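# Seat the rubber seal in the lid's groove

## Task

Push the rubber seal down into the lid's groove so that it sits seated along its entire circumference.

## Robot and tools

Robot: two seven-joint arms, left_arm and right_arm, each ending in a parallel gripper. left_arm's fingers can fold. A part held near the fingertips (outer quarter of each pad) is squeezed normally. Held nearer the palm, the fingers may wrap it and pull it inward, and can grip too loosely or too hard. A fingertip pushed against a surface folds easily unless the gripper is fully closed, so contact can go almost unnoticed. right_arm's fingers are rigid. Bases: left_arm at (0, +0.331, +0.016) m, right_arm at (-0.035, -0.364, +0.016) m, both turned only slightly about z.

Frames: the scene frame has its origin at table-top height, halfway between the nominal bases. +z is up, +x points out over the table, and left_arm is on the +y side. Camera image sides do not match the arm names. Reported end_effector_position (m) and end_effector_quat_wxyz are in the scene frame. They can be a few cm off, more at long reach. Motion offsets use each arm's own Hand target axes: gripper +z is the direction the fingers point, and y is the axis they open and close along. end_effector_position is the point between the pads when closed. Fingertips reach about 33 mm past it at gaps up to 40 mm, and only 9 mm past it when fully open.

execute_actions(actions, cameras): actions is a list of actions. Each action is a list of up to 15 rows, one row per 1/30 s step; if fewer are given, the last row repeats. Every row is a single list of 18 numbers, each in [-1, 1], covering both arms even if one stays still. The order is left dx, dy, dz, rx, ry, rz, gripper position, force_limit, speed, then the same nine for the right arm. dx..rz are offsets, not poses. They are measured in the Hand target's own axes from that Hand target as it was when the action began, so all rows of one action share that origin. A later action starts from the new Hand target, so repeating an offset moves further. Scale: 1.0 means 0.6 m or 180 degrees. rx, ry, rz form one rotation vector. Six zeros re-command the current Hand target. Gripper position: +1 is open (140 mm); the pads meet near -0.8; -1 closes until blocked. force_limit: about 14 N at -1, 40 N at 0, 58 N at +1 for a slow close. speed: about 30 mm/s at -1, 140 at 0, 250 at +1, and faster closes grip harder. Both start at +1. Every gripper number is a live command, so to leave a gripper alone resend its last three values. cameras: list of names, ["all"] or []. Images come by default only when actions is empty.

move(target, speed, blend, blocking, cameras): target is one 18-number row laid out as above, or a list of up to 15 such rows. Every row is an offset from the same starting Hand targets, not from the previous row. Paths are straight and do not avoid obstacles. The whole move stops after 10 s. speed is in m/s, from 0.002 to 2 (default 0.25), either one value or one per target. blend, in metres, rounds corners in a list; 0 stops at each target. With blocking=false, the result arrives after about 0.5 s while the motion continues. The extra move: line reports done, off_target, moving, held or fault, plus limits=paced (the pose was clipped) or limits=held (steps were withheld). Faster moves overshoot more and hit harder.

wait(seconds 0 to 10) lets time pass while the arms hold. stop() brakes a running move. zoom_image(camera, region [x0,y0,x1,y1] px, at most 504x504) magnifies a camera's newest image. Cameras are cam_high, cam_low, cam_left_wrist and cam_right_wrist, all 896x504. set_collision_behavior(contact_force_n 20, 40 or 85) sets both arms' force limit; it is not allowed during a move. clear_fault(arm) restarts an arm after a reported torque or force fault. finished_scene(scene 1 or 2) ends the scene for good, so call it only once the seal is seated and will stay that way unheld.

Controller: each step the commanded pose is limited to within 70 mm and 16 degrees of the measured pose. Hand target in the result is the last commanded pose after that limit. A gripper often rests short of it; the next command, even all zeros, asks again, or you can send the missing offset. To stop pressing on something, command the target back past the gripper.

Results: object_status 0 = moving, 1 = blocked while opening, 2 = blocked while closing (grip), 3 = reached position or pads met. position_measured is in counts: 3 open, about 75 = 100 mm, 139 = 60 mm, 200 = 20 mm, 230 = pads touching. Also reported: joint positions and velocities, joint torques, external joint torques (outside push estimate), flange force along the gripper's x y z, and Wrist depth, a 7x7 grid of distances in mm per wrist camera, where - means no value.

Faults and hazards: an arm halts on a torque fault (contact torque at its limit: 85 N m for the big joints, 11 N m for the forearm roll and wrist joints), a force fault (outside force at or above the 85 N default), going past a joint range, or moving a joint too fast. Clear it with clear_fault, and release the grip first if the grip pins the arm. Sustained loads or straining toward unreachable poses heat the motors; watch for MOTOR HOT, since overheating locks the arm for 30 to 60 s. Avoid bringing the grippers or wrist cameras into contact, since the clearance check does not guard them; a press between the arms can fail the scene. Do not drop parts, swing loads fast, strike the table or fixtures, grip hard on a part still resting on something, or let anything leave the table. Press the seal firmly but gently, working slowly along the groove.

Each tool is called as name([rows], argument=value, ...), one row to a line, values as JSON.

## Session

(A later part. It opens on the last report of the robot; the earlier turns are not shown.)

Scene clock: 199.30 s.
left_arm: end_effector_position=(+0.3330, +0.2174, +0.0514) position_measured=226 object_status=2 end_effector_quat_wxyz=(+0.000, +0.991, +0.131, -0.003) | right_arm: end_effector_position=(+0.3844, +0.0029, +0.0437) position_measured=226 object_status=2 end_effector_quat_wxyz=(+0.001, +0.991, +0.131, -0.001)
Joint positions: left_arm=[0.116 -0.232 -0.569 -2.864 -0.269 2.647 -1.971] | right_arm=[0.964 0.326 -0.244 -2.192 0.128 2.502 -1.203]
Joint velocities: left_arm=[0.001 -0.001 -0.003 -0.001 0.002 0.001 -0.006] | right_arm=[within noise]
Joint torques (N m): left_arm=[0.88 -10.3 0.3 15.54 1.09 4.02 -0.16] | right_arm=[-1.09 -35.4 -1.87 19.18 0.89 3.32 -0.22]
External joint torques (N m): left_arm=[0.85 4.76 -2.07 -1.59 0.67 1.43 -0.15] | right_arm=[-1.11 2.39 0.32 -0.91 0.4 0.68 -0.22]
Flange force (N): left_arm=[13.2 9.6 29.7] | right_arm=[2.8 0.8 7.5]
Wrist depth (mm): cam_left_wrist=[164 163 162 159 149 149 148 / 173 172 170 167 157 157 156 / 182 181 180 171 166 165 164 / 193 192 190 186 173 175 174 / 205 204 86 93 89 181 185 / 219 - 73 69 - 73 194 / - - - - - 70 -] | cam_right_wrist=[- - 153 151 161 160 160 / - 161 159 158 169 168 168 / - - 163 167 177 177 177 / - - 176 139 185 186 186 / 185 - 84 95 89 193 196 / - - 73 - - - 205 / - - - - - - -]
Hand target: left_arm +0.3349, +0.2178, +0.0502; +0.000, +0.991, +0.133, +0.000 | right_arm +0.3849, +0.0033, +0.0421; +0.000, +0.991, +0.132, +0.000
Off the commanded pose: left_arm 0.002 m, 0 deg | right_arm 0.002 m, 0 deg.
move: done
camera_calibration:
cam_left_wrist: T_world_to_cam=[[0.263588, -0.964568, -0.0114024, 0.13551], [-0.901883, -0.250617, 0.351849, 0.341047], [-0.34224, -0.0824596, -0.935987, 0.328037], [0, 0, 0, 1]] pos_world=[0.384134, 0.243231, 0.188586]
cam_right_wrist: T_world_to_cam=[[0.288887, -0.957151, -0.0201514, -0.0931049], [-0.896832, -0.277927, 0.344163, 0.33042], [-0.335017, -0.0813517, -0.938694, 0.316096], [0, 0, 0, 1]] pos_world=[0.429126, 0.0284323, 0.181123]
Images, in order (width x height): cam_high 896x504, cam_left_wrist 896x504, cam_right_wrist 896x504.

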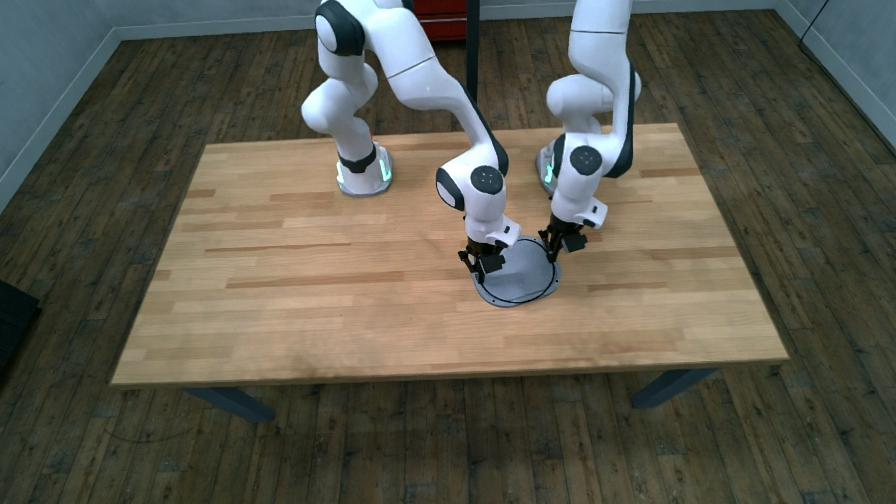

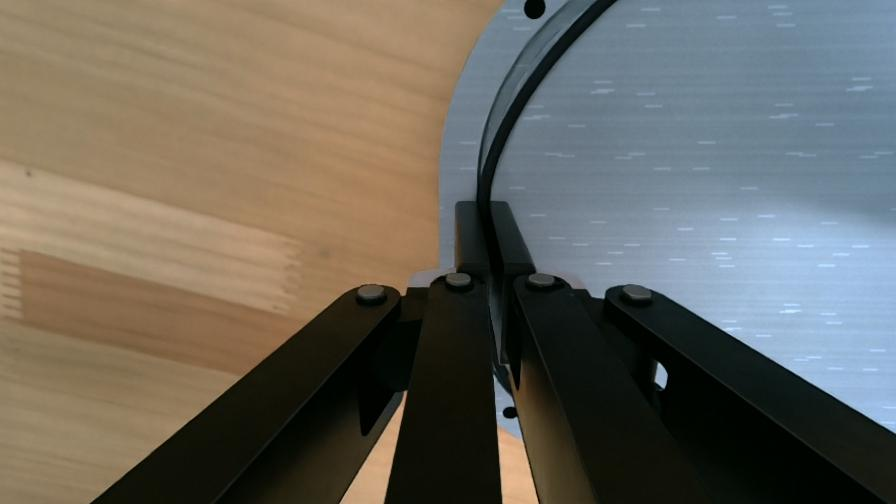

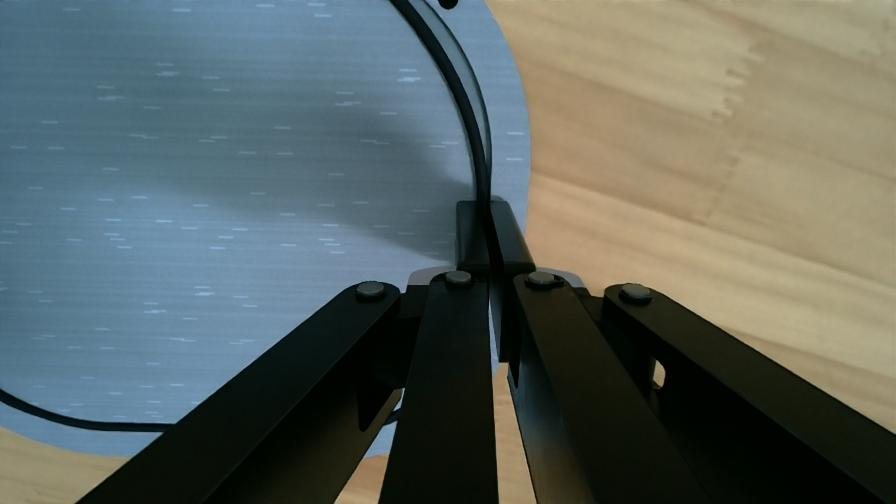

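move([
  [0,0,-0.015,0,0,0,-1,-0.3,-1,0,0,-0.0125,0,0,0,-1,-0.3,-1],
  [-0.009,0,-0.015,0,0,0,-1,-0.3,-1,-0.009,0,-0.0125,0,0,0,-1,-0.3,-1],
  [-0.009,0,0.002,0,0,0,-1,-0.3,-1,-0.009,0.0008,0.002,0,0,0,-1,-0.3,-1],
], speed=0.02, cameras=["cam_high","cam_left_wrist","cam_right_wrist"])

zoom_image(camera="cam_high", region=[440, 220, 590, 320])

Scene clock: 213.03 s.
left_arm: end_effector_position=(+0.3281, +0.2159, +0.0514) position_measured=226 object_status=2 end_effector_quat_wxyz=(-0.001, +0.991, +0.131, -0.003) | right_arm: end_effector_position=(+0.3799, +0.0009, +0.0437) position_measured=226 object_status=2 end_effector_quat_wxyz=(+0.001, +0.991, +0.133, -0.001)
Joint positions: left_arm=[0.1 -0.245 -0.567 -2.877 -0.281 2.647 -1.972] | right_arm=[0.967 0.315 -0.244 -2.21 0.126 2.51 -1.203]
Joint velocities: left_arm=[0.002 0.001 -0.003 0.001 0.002 0 -0.005] | right_arm=[within noise]
Joint torques (N m): left_arm=[1.42 -7.78 0.3 14.92 0.85 5.05 -0.03] | right_arm=[-0.13 -33.8 -1.37 18.93 0.83 3.66 -0.06]
External joint torques (N m): left_arm=[1.42 6.96 -2.13 -2.25 0.42 2.44 -0.03] | right_arm=[-0.13 3.62 0.75 -1.15 0.33 1 -0.06]
Flange force (N): left_arm=[18.6 11.7 43.3] | right_arm=[3.1 -1.4 10.7]
Wrist depth (mm): cam_left_wrist=[164 163 162 160 150 149 148 / 173 171 171 166 157 156 156 / 182 181 180 170 166 165 164 / 193 192 190 185 174 175 174 / 206 204 86 93 88 181 185 / 218 - 73 69 - 73 193 / - - - - - 70 -] | cam_right_wrist=[152 151 150 151 161 161 160 / - 161 - - 169 168 168 / - 167 - 165 177 177 176 / - 175 - 125 185 186 186 / 187 - 84 95 89 192 196 / 196 - 73 - - - 205 / - - - - - - -]
Hand target: left_arm +0.3297, +0.2164, +0.0490; +0.000, +0.991, +0.133, +0.000 | right_arm +0.3799, +0.0014, +0.0409; +0.000, +0.991, +0.132, +0.000
Off the commanded pose: left_arm 0.003 m, 0 deg | right_arm 0.003 m, 0 deg.
move: done
camera_calibration:
cam_left_wrist: T_world_to_cam=[[0.263454, -0.964598, -0.0119284, 0.135342], [-0.902107, -0.250729, 0.351196, 0.336379], [-0.341754, -0.0817632, -0.936226, 0.325786], [0, 0, 0, 1]] pos_world=[0.379132, 0.241528, 0.188489]
cam_right_wrist: T_world_to_cam=[[0.292116, -0.956147, -0.0212219, -0.0949064], [-0.895838, -0.281326, 0.34399, 0.325427], [-0.334876, -0.0814736, -0.938733, 0.314342], [0, 0, 0, 1]] pos_world=[0.424519, 0.026417, 0.181125]
Images, in order (width x height): cam_high 896x504, cam_left_wrist 896x504, cam_right_wrist 896x504.

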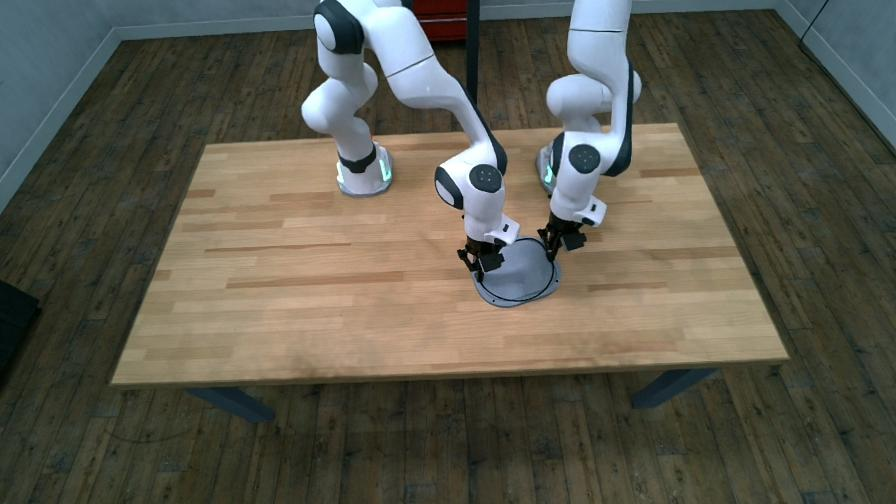

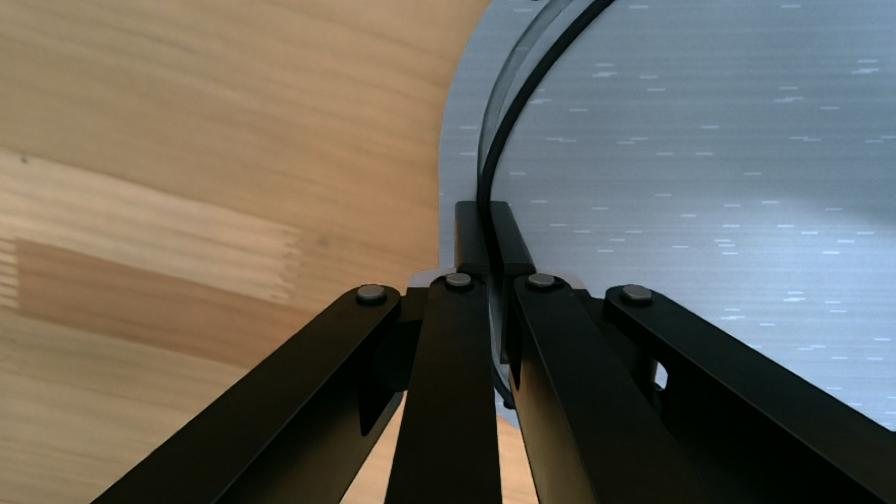

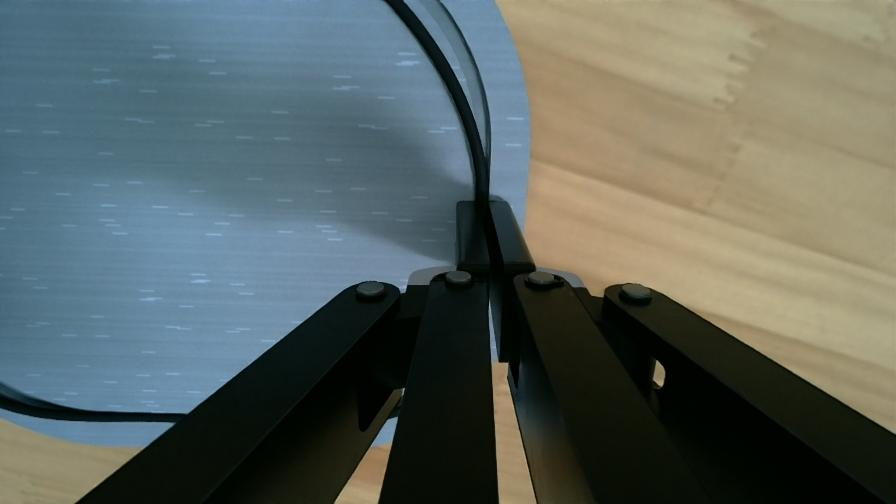

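Scaled by 3.360.

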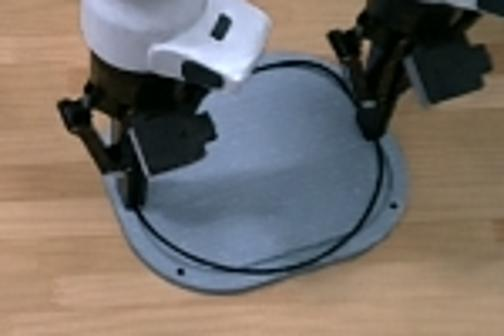

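move([
  [0,0,0.0,0,0,0,-0.6,-0.3,-1,0,0,0.0,0,0,0,-0.6,-0.3,-1],
  [0,0,-0.07,0,0,0,-0.6,-0.3,-1,0,0,-0.07,0,0,0,-0.6,-0.3,-1],
], speed=0.03)

move(target=[0,0,0,0,0,0,-1,-0.3,0,0,0,0,0,0,0,-1,-0.3,0], cameras=["all"])

zoom_image(camera="cam_high", region=[440, 220, 590, 320])

Scene clock: 221.77 s.
left_arm: end_effector_position=(+0.3300, +0.2169, +0.0901) position_measured=205 object_status=3 end_effector_quat_wxyz=(+0.000, +0.991, +0.135, +0.001) | right_arm: end_effector_position=(+0.3799, +0.0016, +0.0821) position_measured=205 object_status=3 end_effector_quat_wxyz=(-0.002, +0.991, +0.134, +0.000)
Joint positions: left_arm=[0.051 -0.382 -0.509 -2.86 -0.308 2.501 -1.954] | right_arm=[0.982 0.237 -0.264 -2.202 0.098 2.429 -1.187]
Joint velocities: left_arm=[-0.001 0 0.001 0 0 -0.005 -0.001] | right_arm=[within noise]
Joint torques (N m): left_arm=[-0.43 -12.79 2.61 19.46 0.6 2.41 0.19] | right_arm=[0.21 -36.46 -2.27 20.85 0.25 2.43 0.23]
External joint torques (N m): left_arm=[-0.5 -0.11 -0.83 0.29 0.05 -0.21 0.19] | right_arm=[0.27 -0.55 -0.49 -0.25 -0.3 -0.21 0.23]
Flange force (N): left_arm=[-0.8 1.5 -1.0] | right_arm=[-2.6 0.6 -2.1]
Wrist depth (mm): cam_left_wrist=[199 198 197 195 185 184 183 / 209 208 207 202 194 193 193 / 220 219 218 210 205 203 203 / 234 232 231 213 214 215 214 / 248 244 86 97 91 95 226 / 261 - - 73 - 73 235 / - - 70 - - - -] | cam_right_wrist=[- - - 187 196 195 194 / - 196 202 193 205 204 204 / 206 - 205 205 215 214 214 / - - - 125 222 225 224 / - - 89 227 95 82 237 / 256 - 78 255 - 74 246 / - - - - - - -]
Hand target: left_arm +0.3297, +0.2164, +0.0910; +0.000, +0.991, +0.133, +0.000 | right_arm +0.3799, +0.0014, +0.0829; +0.000, +0.991, +0.132, +0.000
Off the commanded pose: left_arm 0.001 m, 0 deg | right_arm 0.001 m, 0 deg.
move: done

Scene clock: 222.27 s.
left_arm: end_effector_position=(+0.3298, +0.2169, +0.0901) position_measured=233 object_status=3 end_effector_quat_wxyz=(+0.000, +0.991, +0.135, +0.001) | right_arm: end_effector_position=(+0.3798, +0.0015, +0.0820) position_measured=233 object_status=3 end_effector_quat_wxyz=(-0.001, +0.991, +0.133, -0.001)
Joint positions: left_arm=[0.05 -0.382 -0.508 -2.86 -0.308 2.5 -1.954] | right_arm=[0.982 0.237 -0.264 -2.202 0.098 2.429 -1.186]
Joint torques (N m): left_arm=[-0.35 -12.73 3.03 19.44 0.6 2.31 0.22] | right_arm=[0.17 -36.46 -2.31 20.94 0.28 2.4 0.29]
External joint torques (N m): left_arm=[-0.4 0.03 -0.39 0.15 0.06 -0.33 0.22] | right_arm=[0.12 -0.55 -0.63 -0.17 -0.26 -0.24 0.29]
Flange force (N): left_arm=[-0.5 0.5 -1.3] | right_arm=[-2.2 0.6 -2.2]
Wrist depth (mm): cam_left_wrist=[199 198 197 194 184 184 183 / 209 208 207 202 194 193 193 / 220 220 218 210 205 204 201 / 233 232 231 141 214 216 216 / 249 247 86 86 87 224 227 / 264 - 73 - - 72 239 / - - - - - 69 -] | cam_right_wrist=[- 185 - 189 195 194 194 / - - - 195 205 204 203 / - - 206 202 215 214 214 / - - - 126 225 226 224 / - - 82 94 89 233 237 / 258 - 71 - - - 248 / - - - - - - -]
Hand target: left_arm +0.3297, +0.2164, +0.0910; +0.000, +0.991, +0.133, +0.000 | right_arm +0.3799, +0.0014, +0.0829; +0.000, +0.991, +0.132, +0.000
Off the commanded pose: left_arm 0.001 m, 0 deg | right_arm 0.001 m, 0 deg.
move: done
camera_calibration:
cam_left_wrist: T_world_to_cam=[[0.270838, -0.962582, -0.00912998, 0.133166], [-0.902507, -0.257212, 0.345432, 0.326659], [-0.334855, -0.0853164, -0.938399, 0.361488], [0, 0, 0, 1]] pos_world=[0.379791, 0.243044, 0.227597]
cam_right_wrist: T_world_to_cam=[[0.293382, -0.95566, -0.0253055, -0.0936408], [-0.895242, -0.283927, 0.343407, 0.31209], [-0.335365, -0.0780948, -0.938846, 0.350515], [0, 0, 0, 1]] pos_world=[0.424419, 0.0264955, 0.219536]

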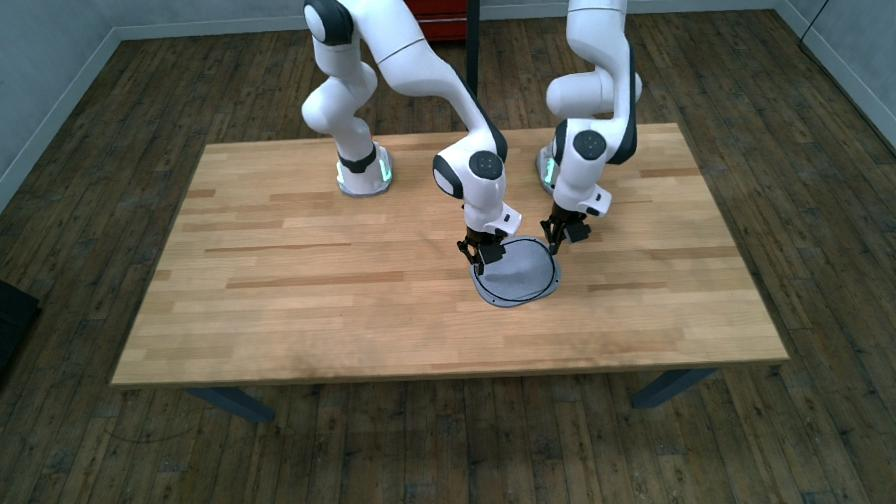

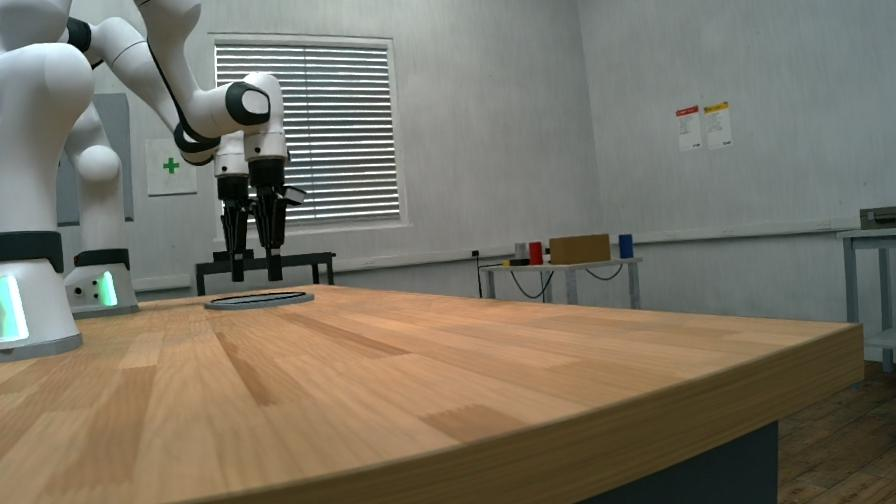

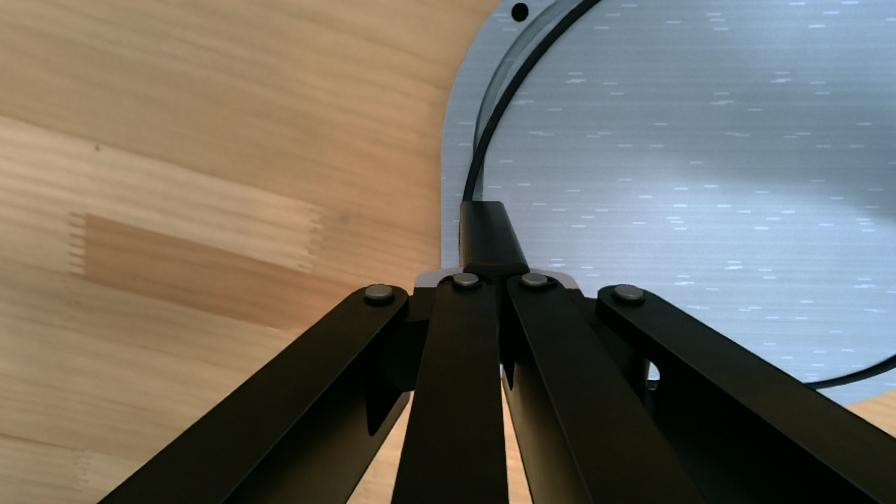

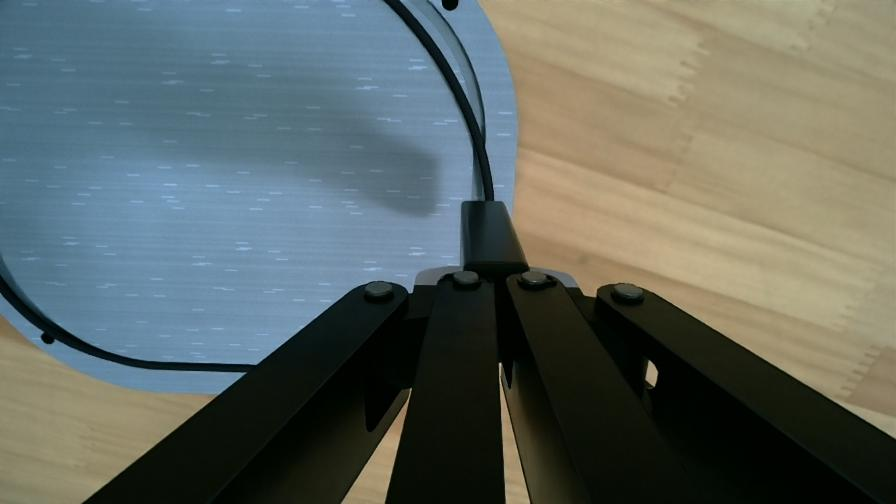

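Scaled by 3.360.

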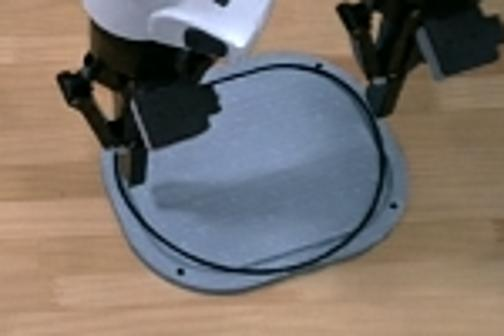

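move([
  [0.0,-0.02,-0.15,0,0,0,-1,-0.3,0,0,0.02,-0.15,0,0,0,-1,-0.3,0],
  [0.229,-0.0807,-0.267,0,0,0,-1,-0.3,0,-0.08,0.02,-0.267,0,0,0,-1,-0.3,0],
  [0.229,-0.0807,-0.267,0,0,0,-1,-0.3,0,-0.267,-0.1923,-0.25,0,0,0,-1,-0.3,0],
], speed=0.2, blend=0.02, cameras=["all"])

Scene clock: 240.50 s.
left_arm: end_effector_position=(+0.4502, +0.2989, +0.2516) position_measured=233 object_status=3 end_effector_quat_wxyz=(+0.001, +0.991, +0.135, +0.002) | right_arm: end_effector_position=(+0.1947, +0.0696, +0.2328) position_measured=233 object_status=3 end_effector_quat_wxyz=(+0.001, +0.991, +0.137, +0.000)
Joint positions: left_arm=[0.174 -0.319 -0.286 -2.358 -0.102 2.054 -1.829] | right_arm=[1.109 -0.163 -0.025 -2.262 -0.006 2.097 -0.757]
Joint velocities: left_arm=[within noise] | right_arm=[0 -0.001 0.001 0.001 0 -0.001 0.007]
Joint torques (N m): left_arm=[-0.24 -18.66 1.04 24.94 1.28 2.31 0.22] | right_arm=[-0.33 -25.51 -0.05 24 0.71 2.74 0.22]
External joint torques (N m): left_arm=[-0.3 1.39 -1.29 0.73 0.48 -0.33 0.22] | right_arm=[-0.35 0.71 -0.04 -0.12 0.03 0.11 0.22]
Flange force (N): left_arm=[6.5 3.5 -0.6] | right_arm=[1.1 -1.3 1.2]
Wrist depth (mm): cam_left_wrist=[344 339 340 340 338 339 338 / 360 359 359 357 357 356 355 / 380 376 377 375 371 371 376 / 404 399 399 141 380 385 390 / 425 420 86 86 87 398 415 / 453 - 73 - - 72 440 / - - - - - 69 -] | cam_right_wrist=[334 332 328 318 319 330 329 / 348 349 348 348 346 345 344 / 364 365 365 364 364 362 362 / 326 381 382 139 377 382 381 / 304 380 82 94 89 394 401 / 307 - 71 - - - 418 / - - - - - - -]
Hand target: left_arm +0.4495, +0.2994, +0.2512; +0.000, +0.991, +0.133, +0.000 | right_arm +0.1950, +0.0707, +0.2329; +0.000, +0.991, +0.132, +0.000
Off the commanded pose: left_arm 0.001 m, 0 deg | right_arm 0.001 m, 1 deg.
move: done
camera_calibration:
cam_left_wrist: T_world_to_cam=[[0.271654, -0.962372, -0.00660259, 0.17994], [-0.903523, -0.257393, 0.34263, 0.40186], [-0.331437, -0.0871113, -0.939447, 0.559585], [0, 0, 0, 1]] pos_world=[0.499676, 0.325352, 0.389199]
cam_right_wrist: T_world_to_cam=[[0.300387, -0.953606, -0.0200769, 0.026895], [-0.893675, -0.28874, 0.343474, 0.114055], [-0.333336, -0.0852329, -0.938947, 0.43544], [0, 0, 0, 1]] pos_world=[0.238997, 0.0956934, 0.370221]

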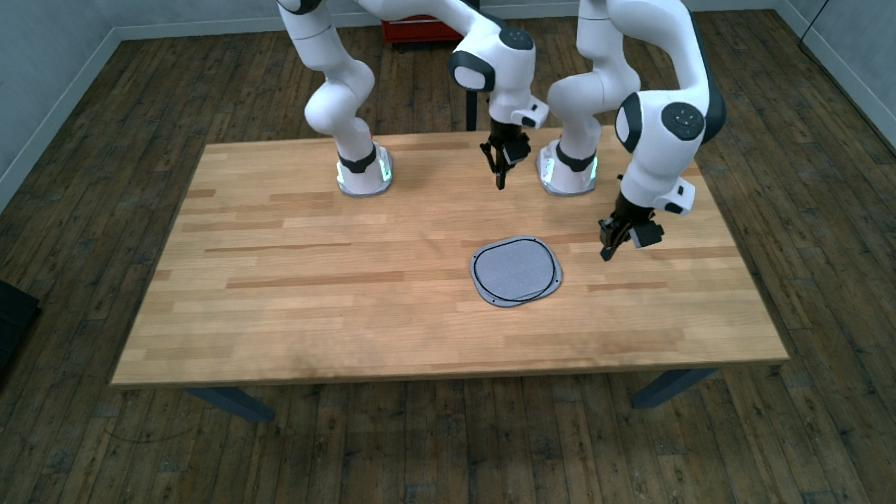

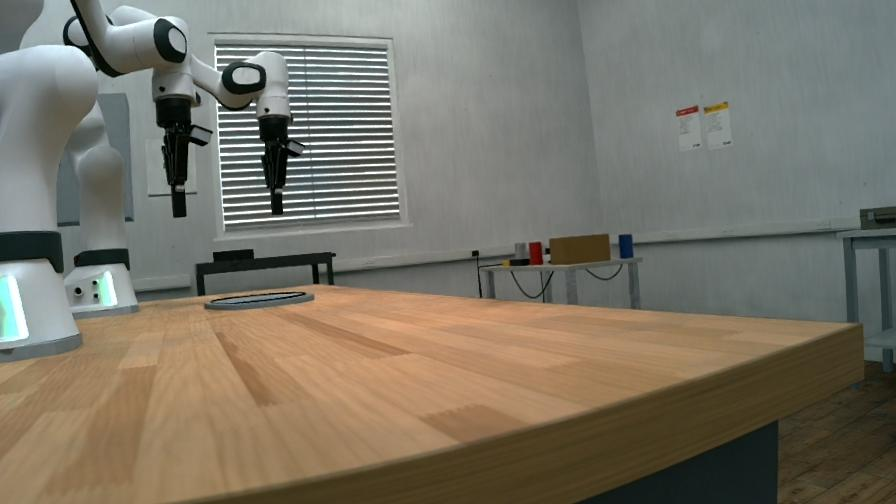

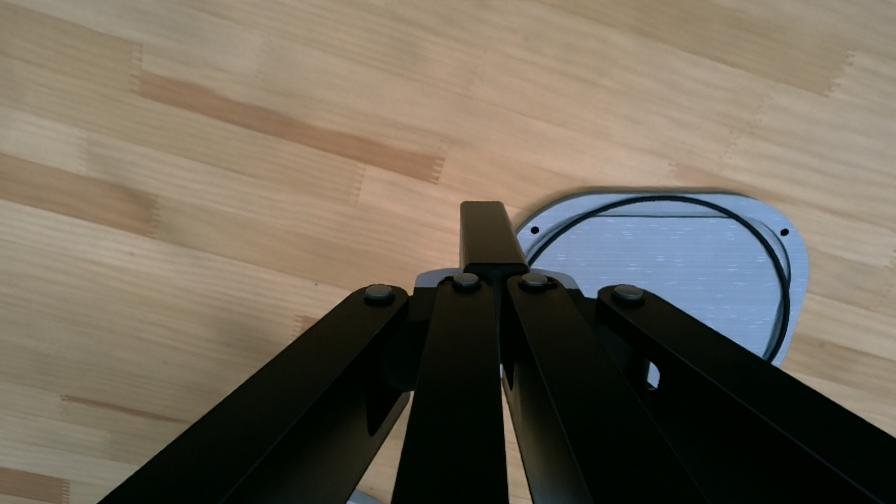

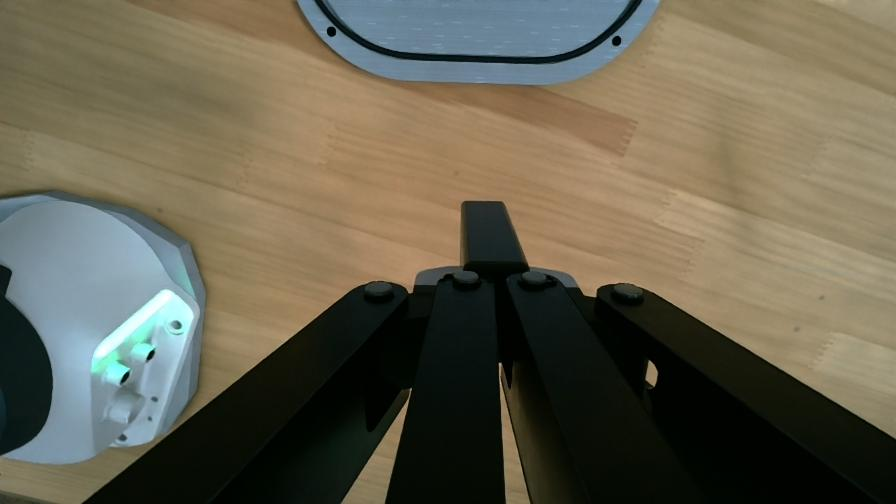

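zoom_image(camera="cam_right_wrist", region=[280, 0, 680, 110])

zoom_image(camera="cam_left_wrist", region=[510, 170, 820, 370])

Scaled by 1.260.

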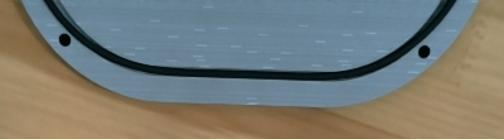

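Scaled by 1.626.

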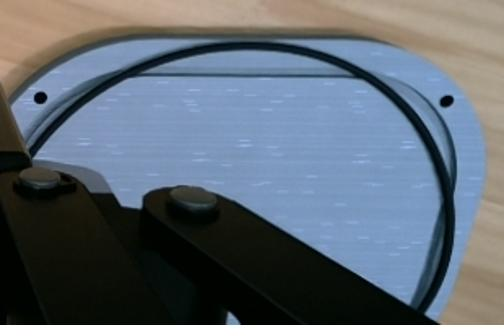

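move([
  [0,0,0,0,0,0,-1,-0.3,0,0.111,0,0.1,0,0,0,-1,-0.3,0],
  [0,0,0,0,0,0,-1,-0.3,0,0.111,0,0.29,0,0,0,-1,-0.3,0],
  [0,0,0,0,0,0,-1,-0.3,0,0.111,0,0.319,0,0,0,-1,-0.3,0],
], speed=[0.15,0.1,0.02], blend=[0.02,0.003,0], cameras=["cam_right_wrist"])

Scene clock: 260.23 s.
left_arm: end_effector_position=(+0.4502, +0.2989, +0.2516) position_measured=233 object_status=3 end_effector_quat_wxyz=(+0.001, +0.991, +0.135, +0.002) | right_arm: end_effector_position=(+0.2605, +0.0877, +0.0442) position_measured=233 object_status=3 end_effector_quat_wxyz=(+0.001, +0.992, +0.130, +0.001)
Joint positions: left_arm=[0.174 -0.319 -0.286 -2.358 -0.102 2.054 -1.829] | right_arm=[1.06 0.274 -0.067 -2.26 0.028 2.533 -0.859]
Joint torques (N m): left_arm=[-0.19 -18.66 1.08 24.95 1.28 2.31 0.18] | right_arm=[-0.7 -33.68 1.02 18.82 0.87 3.34 -0.33]
External joint torques (N m): left_arm=[-0.23 1.39 -1.23 0.82 0.48 -0.32 0.18] | right_arm=[-0.6 2.82 1.45 -0.82 0.41 0.73 -0.33]
Flange force (N): left_arm=[6.8 3.5 -0.8] | right_arm=[2.6 -1.3 8.2]
Wrist depth (mm): cam_left_wrist=[342 340 339 339 338 339 339 / 359 360 358 357 357 354 354 / 378 379 378 375 373 370 374 / 401 401 402 141 381 388 393 / 426 421 86 85 87 400 421 / 453 - 73 - - 72 437 / - - - - - 69 -] | cam_right_wrist=[164 153 - - 152 151 151 / 172 - 160 159 - - 160 / 181 179 169 167 - - 177 / 190 190 191 139 175 187 186 / 201 200 83 94 89 193 197 / 213 - 71 - - - 206 / - - - - - - -]
Hand target: left_arm +0.4495, +0.2994, +0.2512; +0.000, +0.991, +0.133, +0.000 | right_arm +0.2593, +0.0883, +0.0415; +0.000, +0.991, +0.132, +0.000
Off the commanded pose: left_arm 0.001 m, 0 deg | right_arm 0.003 m, 0 deg.
move: done
camera_calibration:
cam_right_wrist: T_world_to_cam=[[0.287135, -0.95767, -0.0205438, 0.0243616], [-0.898327, -0.276664, 0.34127, 0.243056], [-0.332508, -0.0795356, -0.939741, 0.281103], [0, 0, 0, 1]] pos_world=[0.304818, 0.112933, 0.181716]
Images, in order (width x height): cam_right_wrist 896x504.

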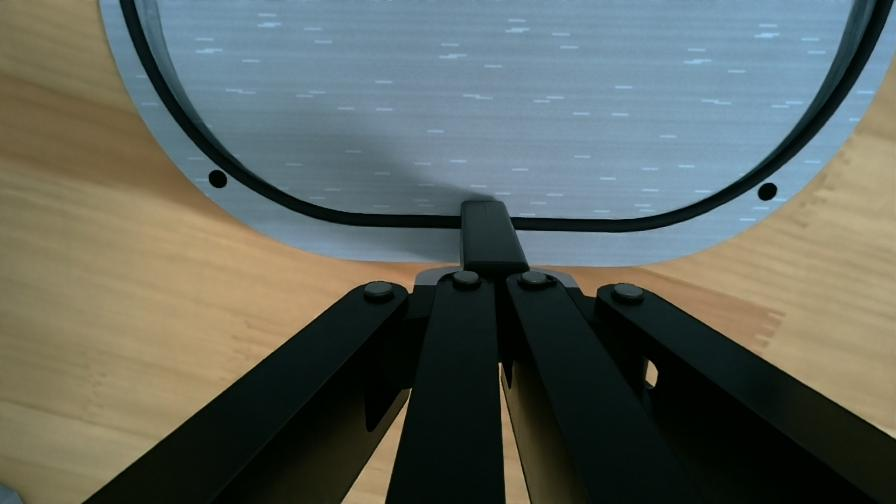

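zoom_image(camera="cam_right_wrist", region=[110, 90, 360, 250])

zoom_image(camera="cam_right_wrist", region=[600, 90, 850, 250])

Scaled by 2.016.

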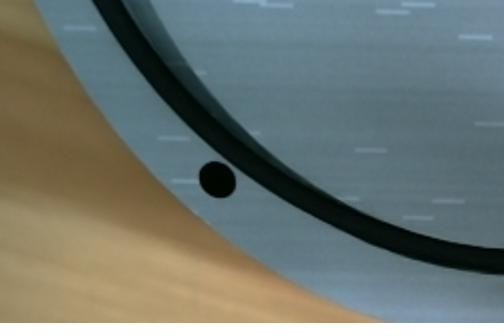

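Scaled by 2.016.

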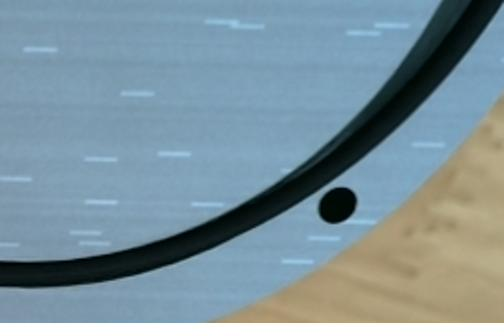

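move([
  [0,0,0,0,0,0,-1,-0.3,0,0,0,-0.015,0,0,0,-1,-0.3,0],
  [0,0,0,0,0,0,-1,-0.3,0,0.006,0.037,-0.015,0,0,0,-1,-0.3,0],
  [0,0,0,0,0,0,-1,-0.3,0,0.006,0.037,-0.001,0,0,0,-1,-0.3,0],
  [0,0,0,0,0,0,-1,-0.3,0,0.006,0.037,-0.015,0,0,0,-1,-0.3,0],
  [0,0,0,0,0,0,-1,-0.3,0,0.008,0.072,-0.015,0,0,0,-1,-0.3,0],
  [0,0,0,0,0,0,-1,-0.3,0,0.008,0.072,-0.001,0,0,0,-1,-0.3,0],
  [0,0,0,0,0,0,-1,-0.3,0,0.008,0.072,-0.015,0,0,0,-1,-0.3,0],
  [0,0,0,0,0,0,-1,-0.3,0,0.006,-0.037,-0.015,0,0,0,-1,-0.3,0],
  [0,0,0,0,0,0,-1,-0.3,0,0.006,-0.037,-0.001,0,0,0,-1,-0.3,0],
], speed=[0.05,0.08,0.03,0.05,0.08,0.03,0.05,0.08,0.03], blend=[0.003,0.003,0,0.003,0.003,0,0.003,0.003,0], cameras=["cam_right_wrist"])

Scene clock: 276.30 s.
left_arm: end_effector_position=(+0.4502, +0.2989, +0.2516) position_measured=233 object_status=3 end_effector_quat_wxyz=(+0.001, +0.991, +0.135, +0.002) | right_arm: end_effector_position=(+0.2582, +0.1104, +0.0442) position_measured=233 object_status=3 end_effector_quat_wxyz=(+0.000, +0.991, +0.137, +0.001)
Joint positions: left_arm=[0.174 -0.319 -0.286 -2.358 -0.102 2.054 -1.829] | right_arm=[1.074 0.314 -0.057 -2.196 0.028 2.512 -0.847]
Joint velocities: left_arm=[within noise] | right_arm=[0 -0.001 -0.001 0 0.001 0 0.004]
Joint torques (N m): left_arm=[-0.21 -18.65 1.05 25.03 1.28 2.32 0.17] | right_arm=[0.21 -35.99 -0.22 19.34 0.72 2.78 0.28]
External joint torques (N m): left_arm=[-0.22 1.33 -1.22 0.89 0.49 -0.31 0.17] | right_arm=[0.1 2.15 -0.04 -0.7 0.25 0.14 0.28]
Flange force (N): left_arm=[6.8 3.5 -0.9] | right_arm=[1.2 -1.9 4.8]
Wrist depth (mm): cam_left_wrist=[342 341 339 340 339 338 339 / 361 358 357 356 357 355 356 / 380 378 376 377 371 369 375 / 399 400 398 141 381 385 392 / 426 420 86 85 87 398 413 / 453 - 73 - - 72 439 / - - - - - 69 -] | cam_right_wrist=[165 162 - - 151 151 150 / 172 172 161 158 158 - - / 181 180 168 167 - - 166 / 190 190 189 126 176 177 186 / 201 200 83 94 89 193 197 / 213 - 71 - - - 205 / - - - - - - -]
Hand target: left_arm +0.4495, +0.2994, +0.2512; +0.000, +0.991, +0.133, +0.000 | right_arm +0.2569, +0.1106, +0.0421; +0.000, +0.991, +0.132, +0.000
Off the commanded pose: left_arm 0.001 m, 0 deg | right_arm 0.002 m, 1 deg.
move: done
camera_calibration:
cam_right_wrist: T_world_to_cam=[[0.300054, -0.953658, -0.0224691, 0.0430619], [-0.894489, -0.289465, 0.340735, 0.247804], [-0.331448, -0.0821404, -0.939891, 0.282254], [0, 0, 0, 1]] pos_world=[0.30229, 0.135981, 0.181821]
Images, in order (width x height): cam_right_wrist 896x504.

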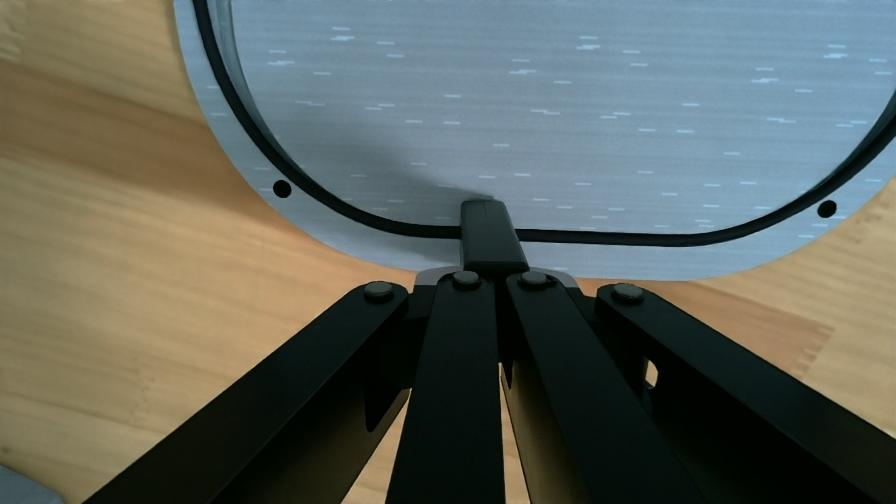

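move([
  [0,0,0,0,0,0,-1,-0.3,0,0,0,-0.015,0,0,0,-1,-0.3,0],
  [0,0,0,0,0,0,-1,-0.3,0,0.0012,-0.045,-0.015,0,0,0,-1,-0.3,0],
  [0,0,0,0,0,0,-1,-0.3,0,0.0012,-0.045,0.001,0,0,0,-1,-0.3,0],
  [0,0,0,0,0,0,-1,-0.3,0,0.0012,-0.045,-0.015,0,0,0,-1,-0.3,0],
  [0,0,0,0,0,0,-1,-0.3,0,0.0072,-0.0693,-0.015,0,0,0,-1,-0.3,0],
  [0,0,0,0,0,0,-1,-0.3,0,0.0072,-0.0693,0.001,0,0,0,-1,-0.3,0],
  [0,0,0,0,0,0,-1,-0.3,0,0.0072,-0.0693,-0.015,0,0,0,-1,-0.3,0],
  [0,0,0,0,0,0,-1,-0.3,0,0.035,-0.1133,-0.015,0,0,0,-1,-0.3,0],
  [0,0,0,0,0,0,-1,-0.3,0,0.035,-0.1133,0.001,0,0,0,-1,-0.3,0],
], speed=[0.05,0.08,0.03,0.05,0.08,0.03,0.05,0.08,0.03], blend=[0.003,0.003,0,0.003,0.003,0,0.003,0.003,0], cameras=["cam_right_wrist"])

zoom_image(camera="cam_right_wrist", region=[360, 60, 660, 270])

Scene clock: 300.83 s.
left_arm: end_effector_position=(+0.4502, +0.2989, +0.2516) position_measured=233 object_status=3 end_effector_quat_wxyz=(+0.001, +0.991, +0.135, +0.002) | right_arm: end_effector_position=(+0.2623, +0.1811, +0.0440) position_measured=233 object_status=3 end_effector_quat_wxyz=(+0.000, +0.991, +0.136, +0.002)
Joint positions: left_arm=[0.174 -0.319 -0.286 -2.358 -0.102 2.054 -1.829] | right_arm=[1.118 0.465 -0.049 -1.95 0.028 2.417 -0.789]
Joint torques (N m): left_arm=[-0.18 -18.66 1.12 25 1.27 2.33 0.22] | right_arm=[0.17 -41.85 0.43 20.63 1.01 3.06 0.33]
External joint torques (N m): left_arm=[-0.23 1.54 -1.21 0.77 0.47 -0.32 0.22] | right_arm=[0.26 2 0.83 -0.69 0.48 0.42 0.33]
Flange force (N): left_arm=[7.1 3.5 -0.5] | right_arm=[0.2 -1.8 4.6]
Wrist depth (mm): cam_left_wrist=[343 341 340 339 340 339 339 / 360 359 357 358 356 356 357 / 379 378 378 375 373 370 375 / 401 402 399 141 379 383 393 / 428 419 86 86 87 398 412 / 453 - 73 - - 72 438 / - - - - - 69 -] | cam_right_wrist=[165 164 164 152 150 150 151 / 172 172 171 160 - - 158 / 181 180 180 167 - 164 - / 191 190 189 139 174 173 - / 201 200 83 94 89 84 197 / 213 - 71 - - - 205 / - - - - - - -]
Hand target: left_arm +0.4495, +0.2994, +0.2512; +0.000, +0.991, +0.133, +0.000 | right_arm +0.2594, +0.1817, +0.0415; +0.000, +0.991, +0.132, +0.000
Off the commanded pose: left_arm 0.001 m, 0 deg | right_arm 0.004 m, 0 deg.
move: off_target (right_arm)
camera_calibration:
cam_right_wrist: T_world_to_cam=[[0.298003, -0.954316, -0.0218017, 0.109898], [-0.895867, -0.287491, 0.338778, 0.272043], [-0.329569, -0.0814254, -0.940614, 0.28862], [0, 0, 0, 1]] pos_world=[0.306085, 0.206588, 0.181713]
Images, in order (width x height): cam_right_wrist 896x504.

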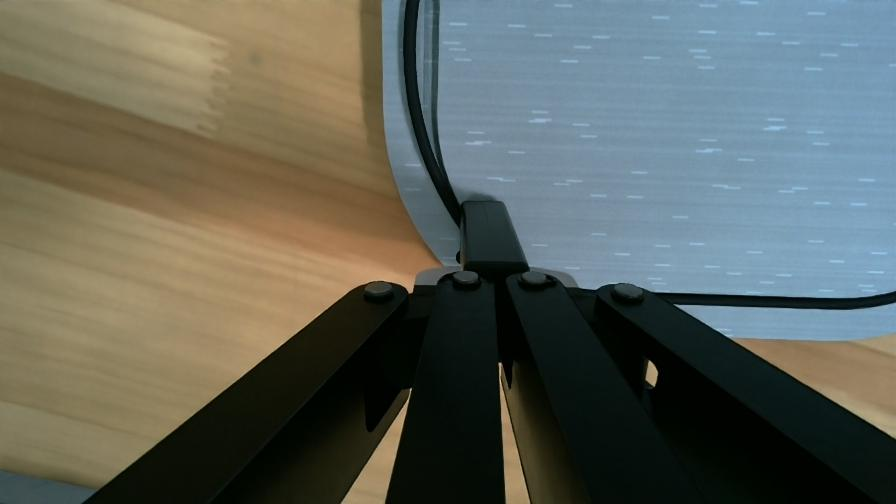

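Scaled by 1.680.

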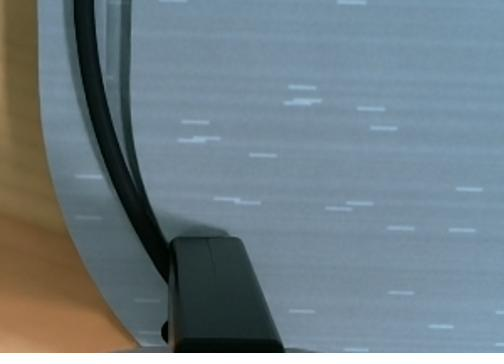

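move([
  [0,0,0,0,0,0,-1,-0.3,0,0,0,-0.1,0,0,0,-1,-0.3,0],
  [0,0,0,0,0,0,-1,-0.3,0,-0.02,0.35,-0.1,0,0,0,-1,-0.3,0],
  [-0.23,0.0172,0.26,0,0,0,-1,-0.3,0,-0.02,0.35,-0.1,0,0,0,-1,-0.3,0],
], speed=[0.1,0.2,0.2], blend=[0.02,0.01,0], cameras=["all"])

Scene clock: 314.03 s.
left_arm: end_effector_position=(+0.3188, +0.2530, +0.0960) position_measured=233 object_status=3 end_effector_quat_wxyz=(+0.000, +0.992, +0.130, -0.001) | right_arm: end_effector_position=(+0.3016, -0.0239, +0.1008) position_measured=233 object_status=3 end_effector_quat_wxyz=(+0.001, +0.991, +0.130, -0.001)
Joint positions: left_arm=[0.034 -0.46 -0.399 -2.916 -0.279 2.468 -1.872] | right_arm=[0.954 0.006 -0.165 -2.449 0.002 2.452 -1.043]
Joint velocities: left_arm=[-0.001 0 -0.001 0 -0.001 0.004 -0.004] | right_arm=[within noise]
Joint torques (N m): left_arm=[-0.11 -9.94 1.25 19.32 0.11 2.57 -0.16] | right_arm=[-0.32 -29.15 -0.52 20.01 0.58 2.75 -0.29]
External joint torques (N m): left_arm=[-0.15 1.28 -1.63 -0.38 -0.46 -0.04 -0.16] | right_arm=[-0.29 -0.65 -0.46 -0.69 0.06 0.13 -0.29]
Flange force (N): left_arm=[2.0 5.0 5.5] | right_arm=[-2.7 3.2 -0.5]
Wrist depth (mm): cam_left_wrist=[204 204 202 201 194 190 189 / 215 213 212 212 199 198 198 / 227 226 224 223 213 210 208 / 240 238 238 141 221 222 221 / 255 254 86 86 87 229 234 / 271 - 73 - - 72 246 / - - - - - 69 -] | cam_right_wrist=[- - - - 212 212 211 / - - - 215 223 222 221 / - 226 - 233 234 233 232 / 249 248 247 139 244 245 245 / 262 262 83 94 89 254 258 / 277 - 71 - - - 270 / - - - - - - -]
Hand target: left_arm +0.3191, +0.2530, +0.0952; +0.000, +0.991, +0.133, +0.000 | right_arm +0.3029, -0.0241, +0.1015; +0.000, +0.991, +0.132, +0.000
Off the commanded pose: left_arm 0.001 m, 0 deg | right_arm 0.001 m, 0 deg.
move: done
camera_calibration:
cam_left_wrist: T_world_to_cam=[[0.261007, -0.965278, -0.0106476, 0.174943], [-0.904238, -0.248334, 0.347395, 0.322041], [-0.337977, -0.0810447, -0.937658, 0.36624], [0, 0, 0, 1]] pos_world=[0.369321, 0.278525, 0.233395]
cam_right_wrist: T_world_to_cam=[[0.287388, -0.957586, -0.020905, -0.0931415], [-0.896724, -0.276664, 0.34546, 0.228908], [-0.336591, -0.0805351, -0.938201, 0.340177], [0, 0, 0, 1]] pos_world=[0.346536, 0.0015358, 0.238128]

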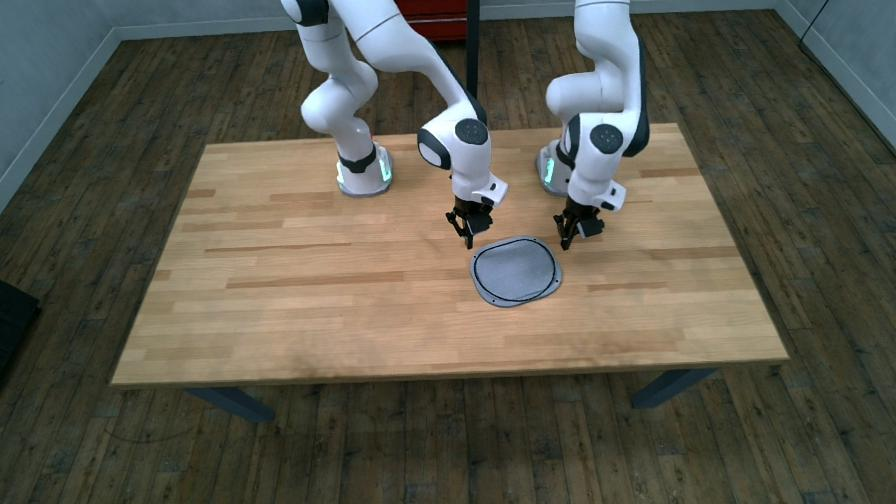

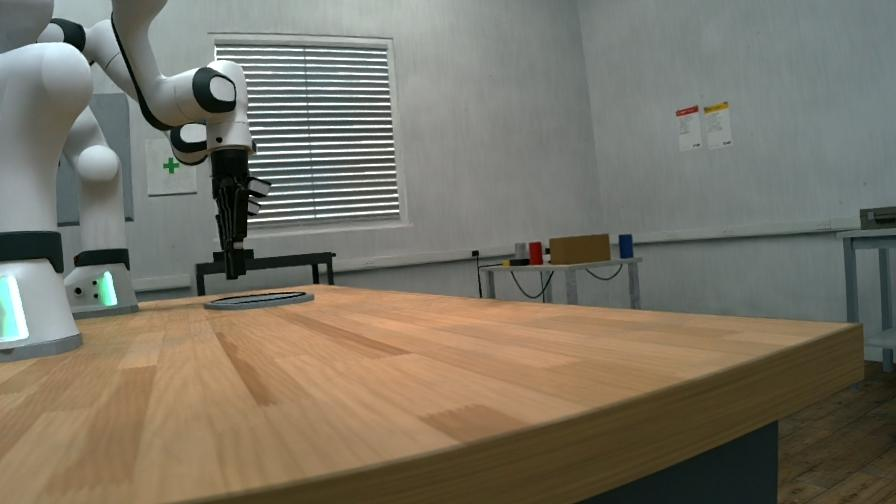

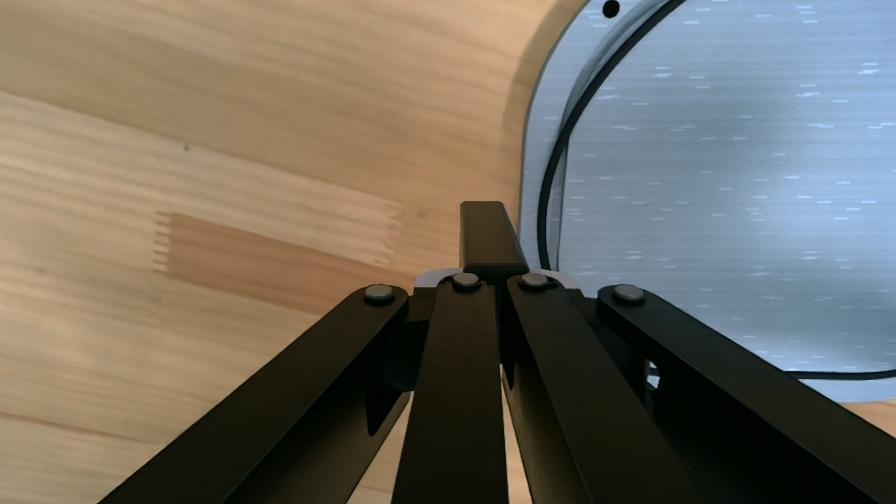

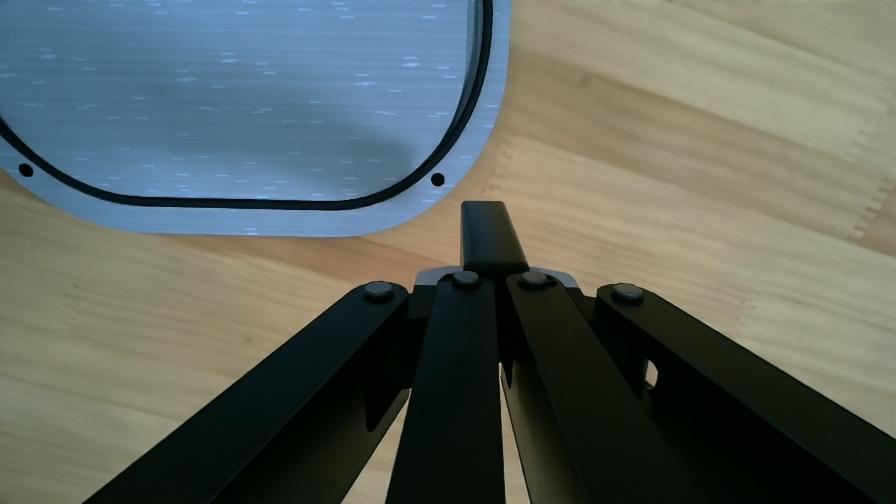

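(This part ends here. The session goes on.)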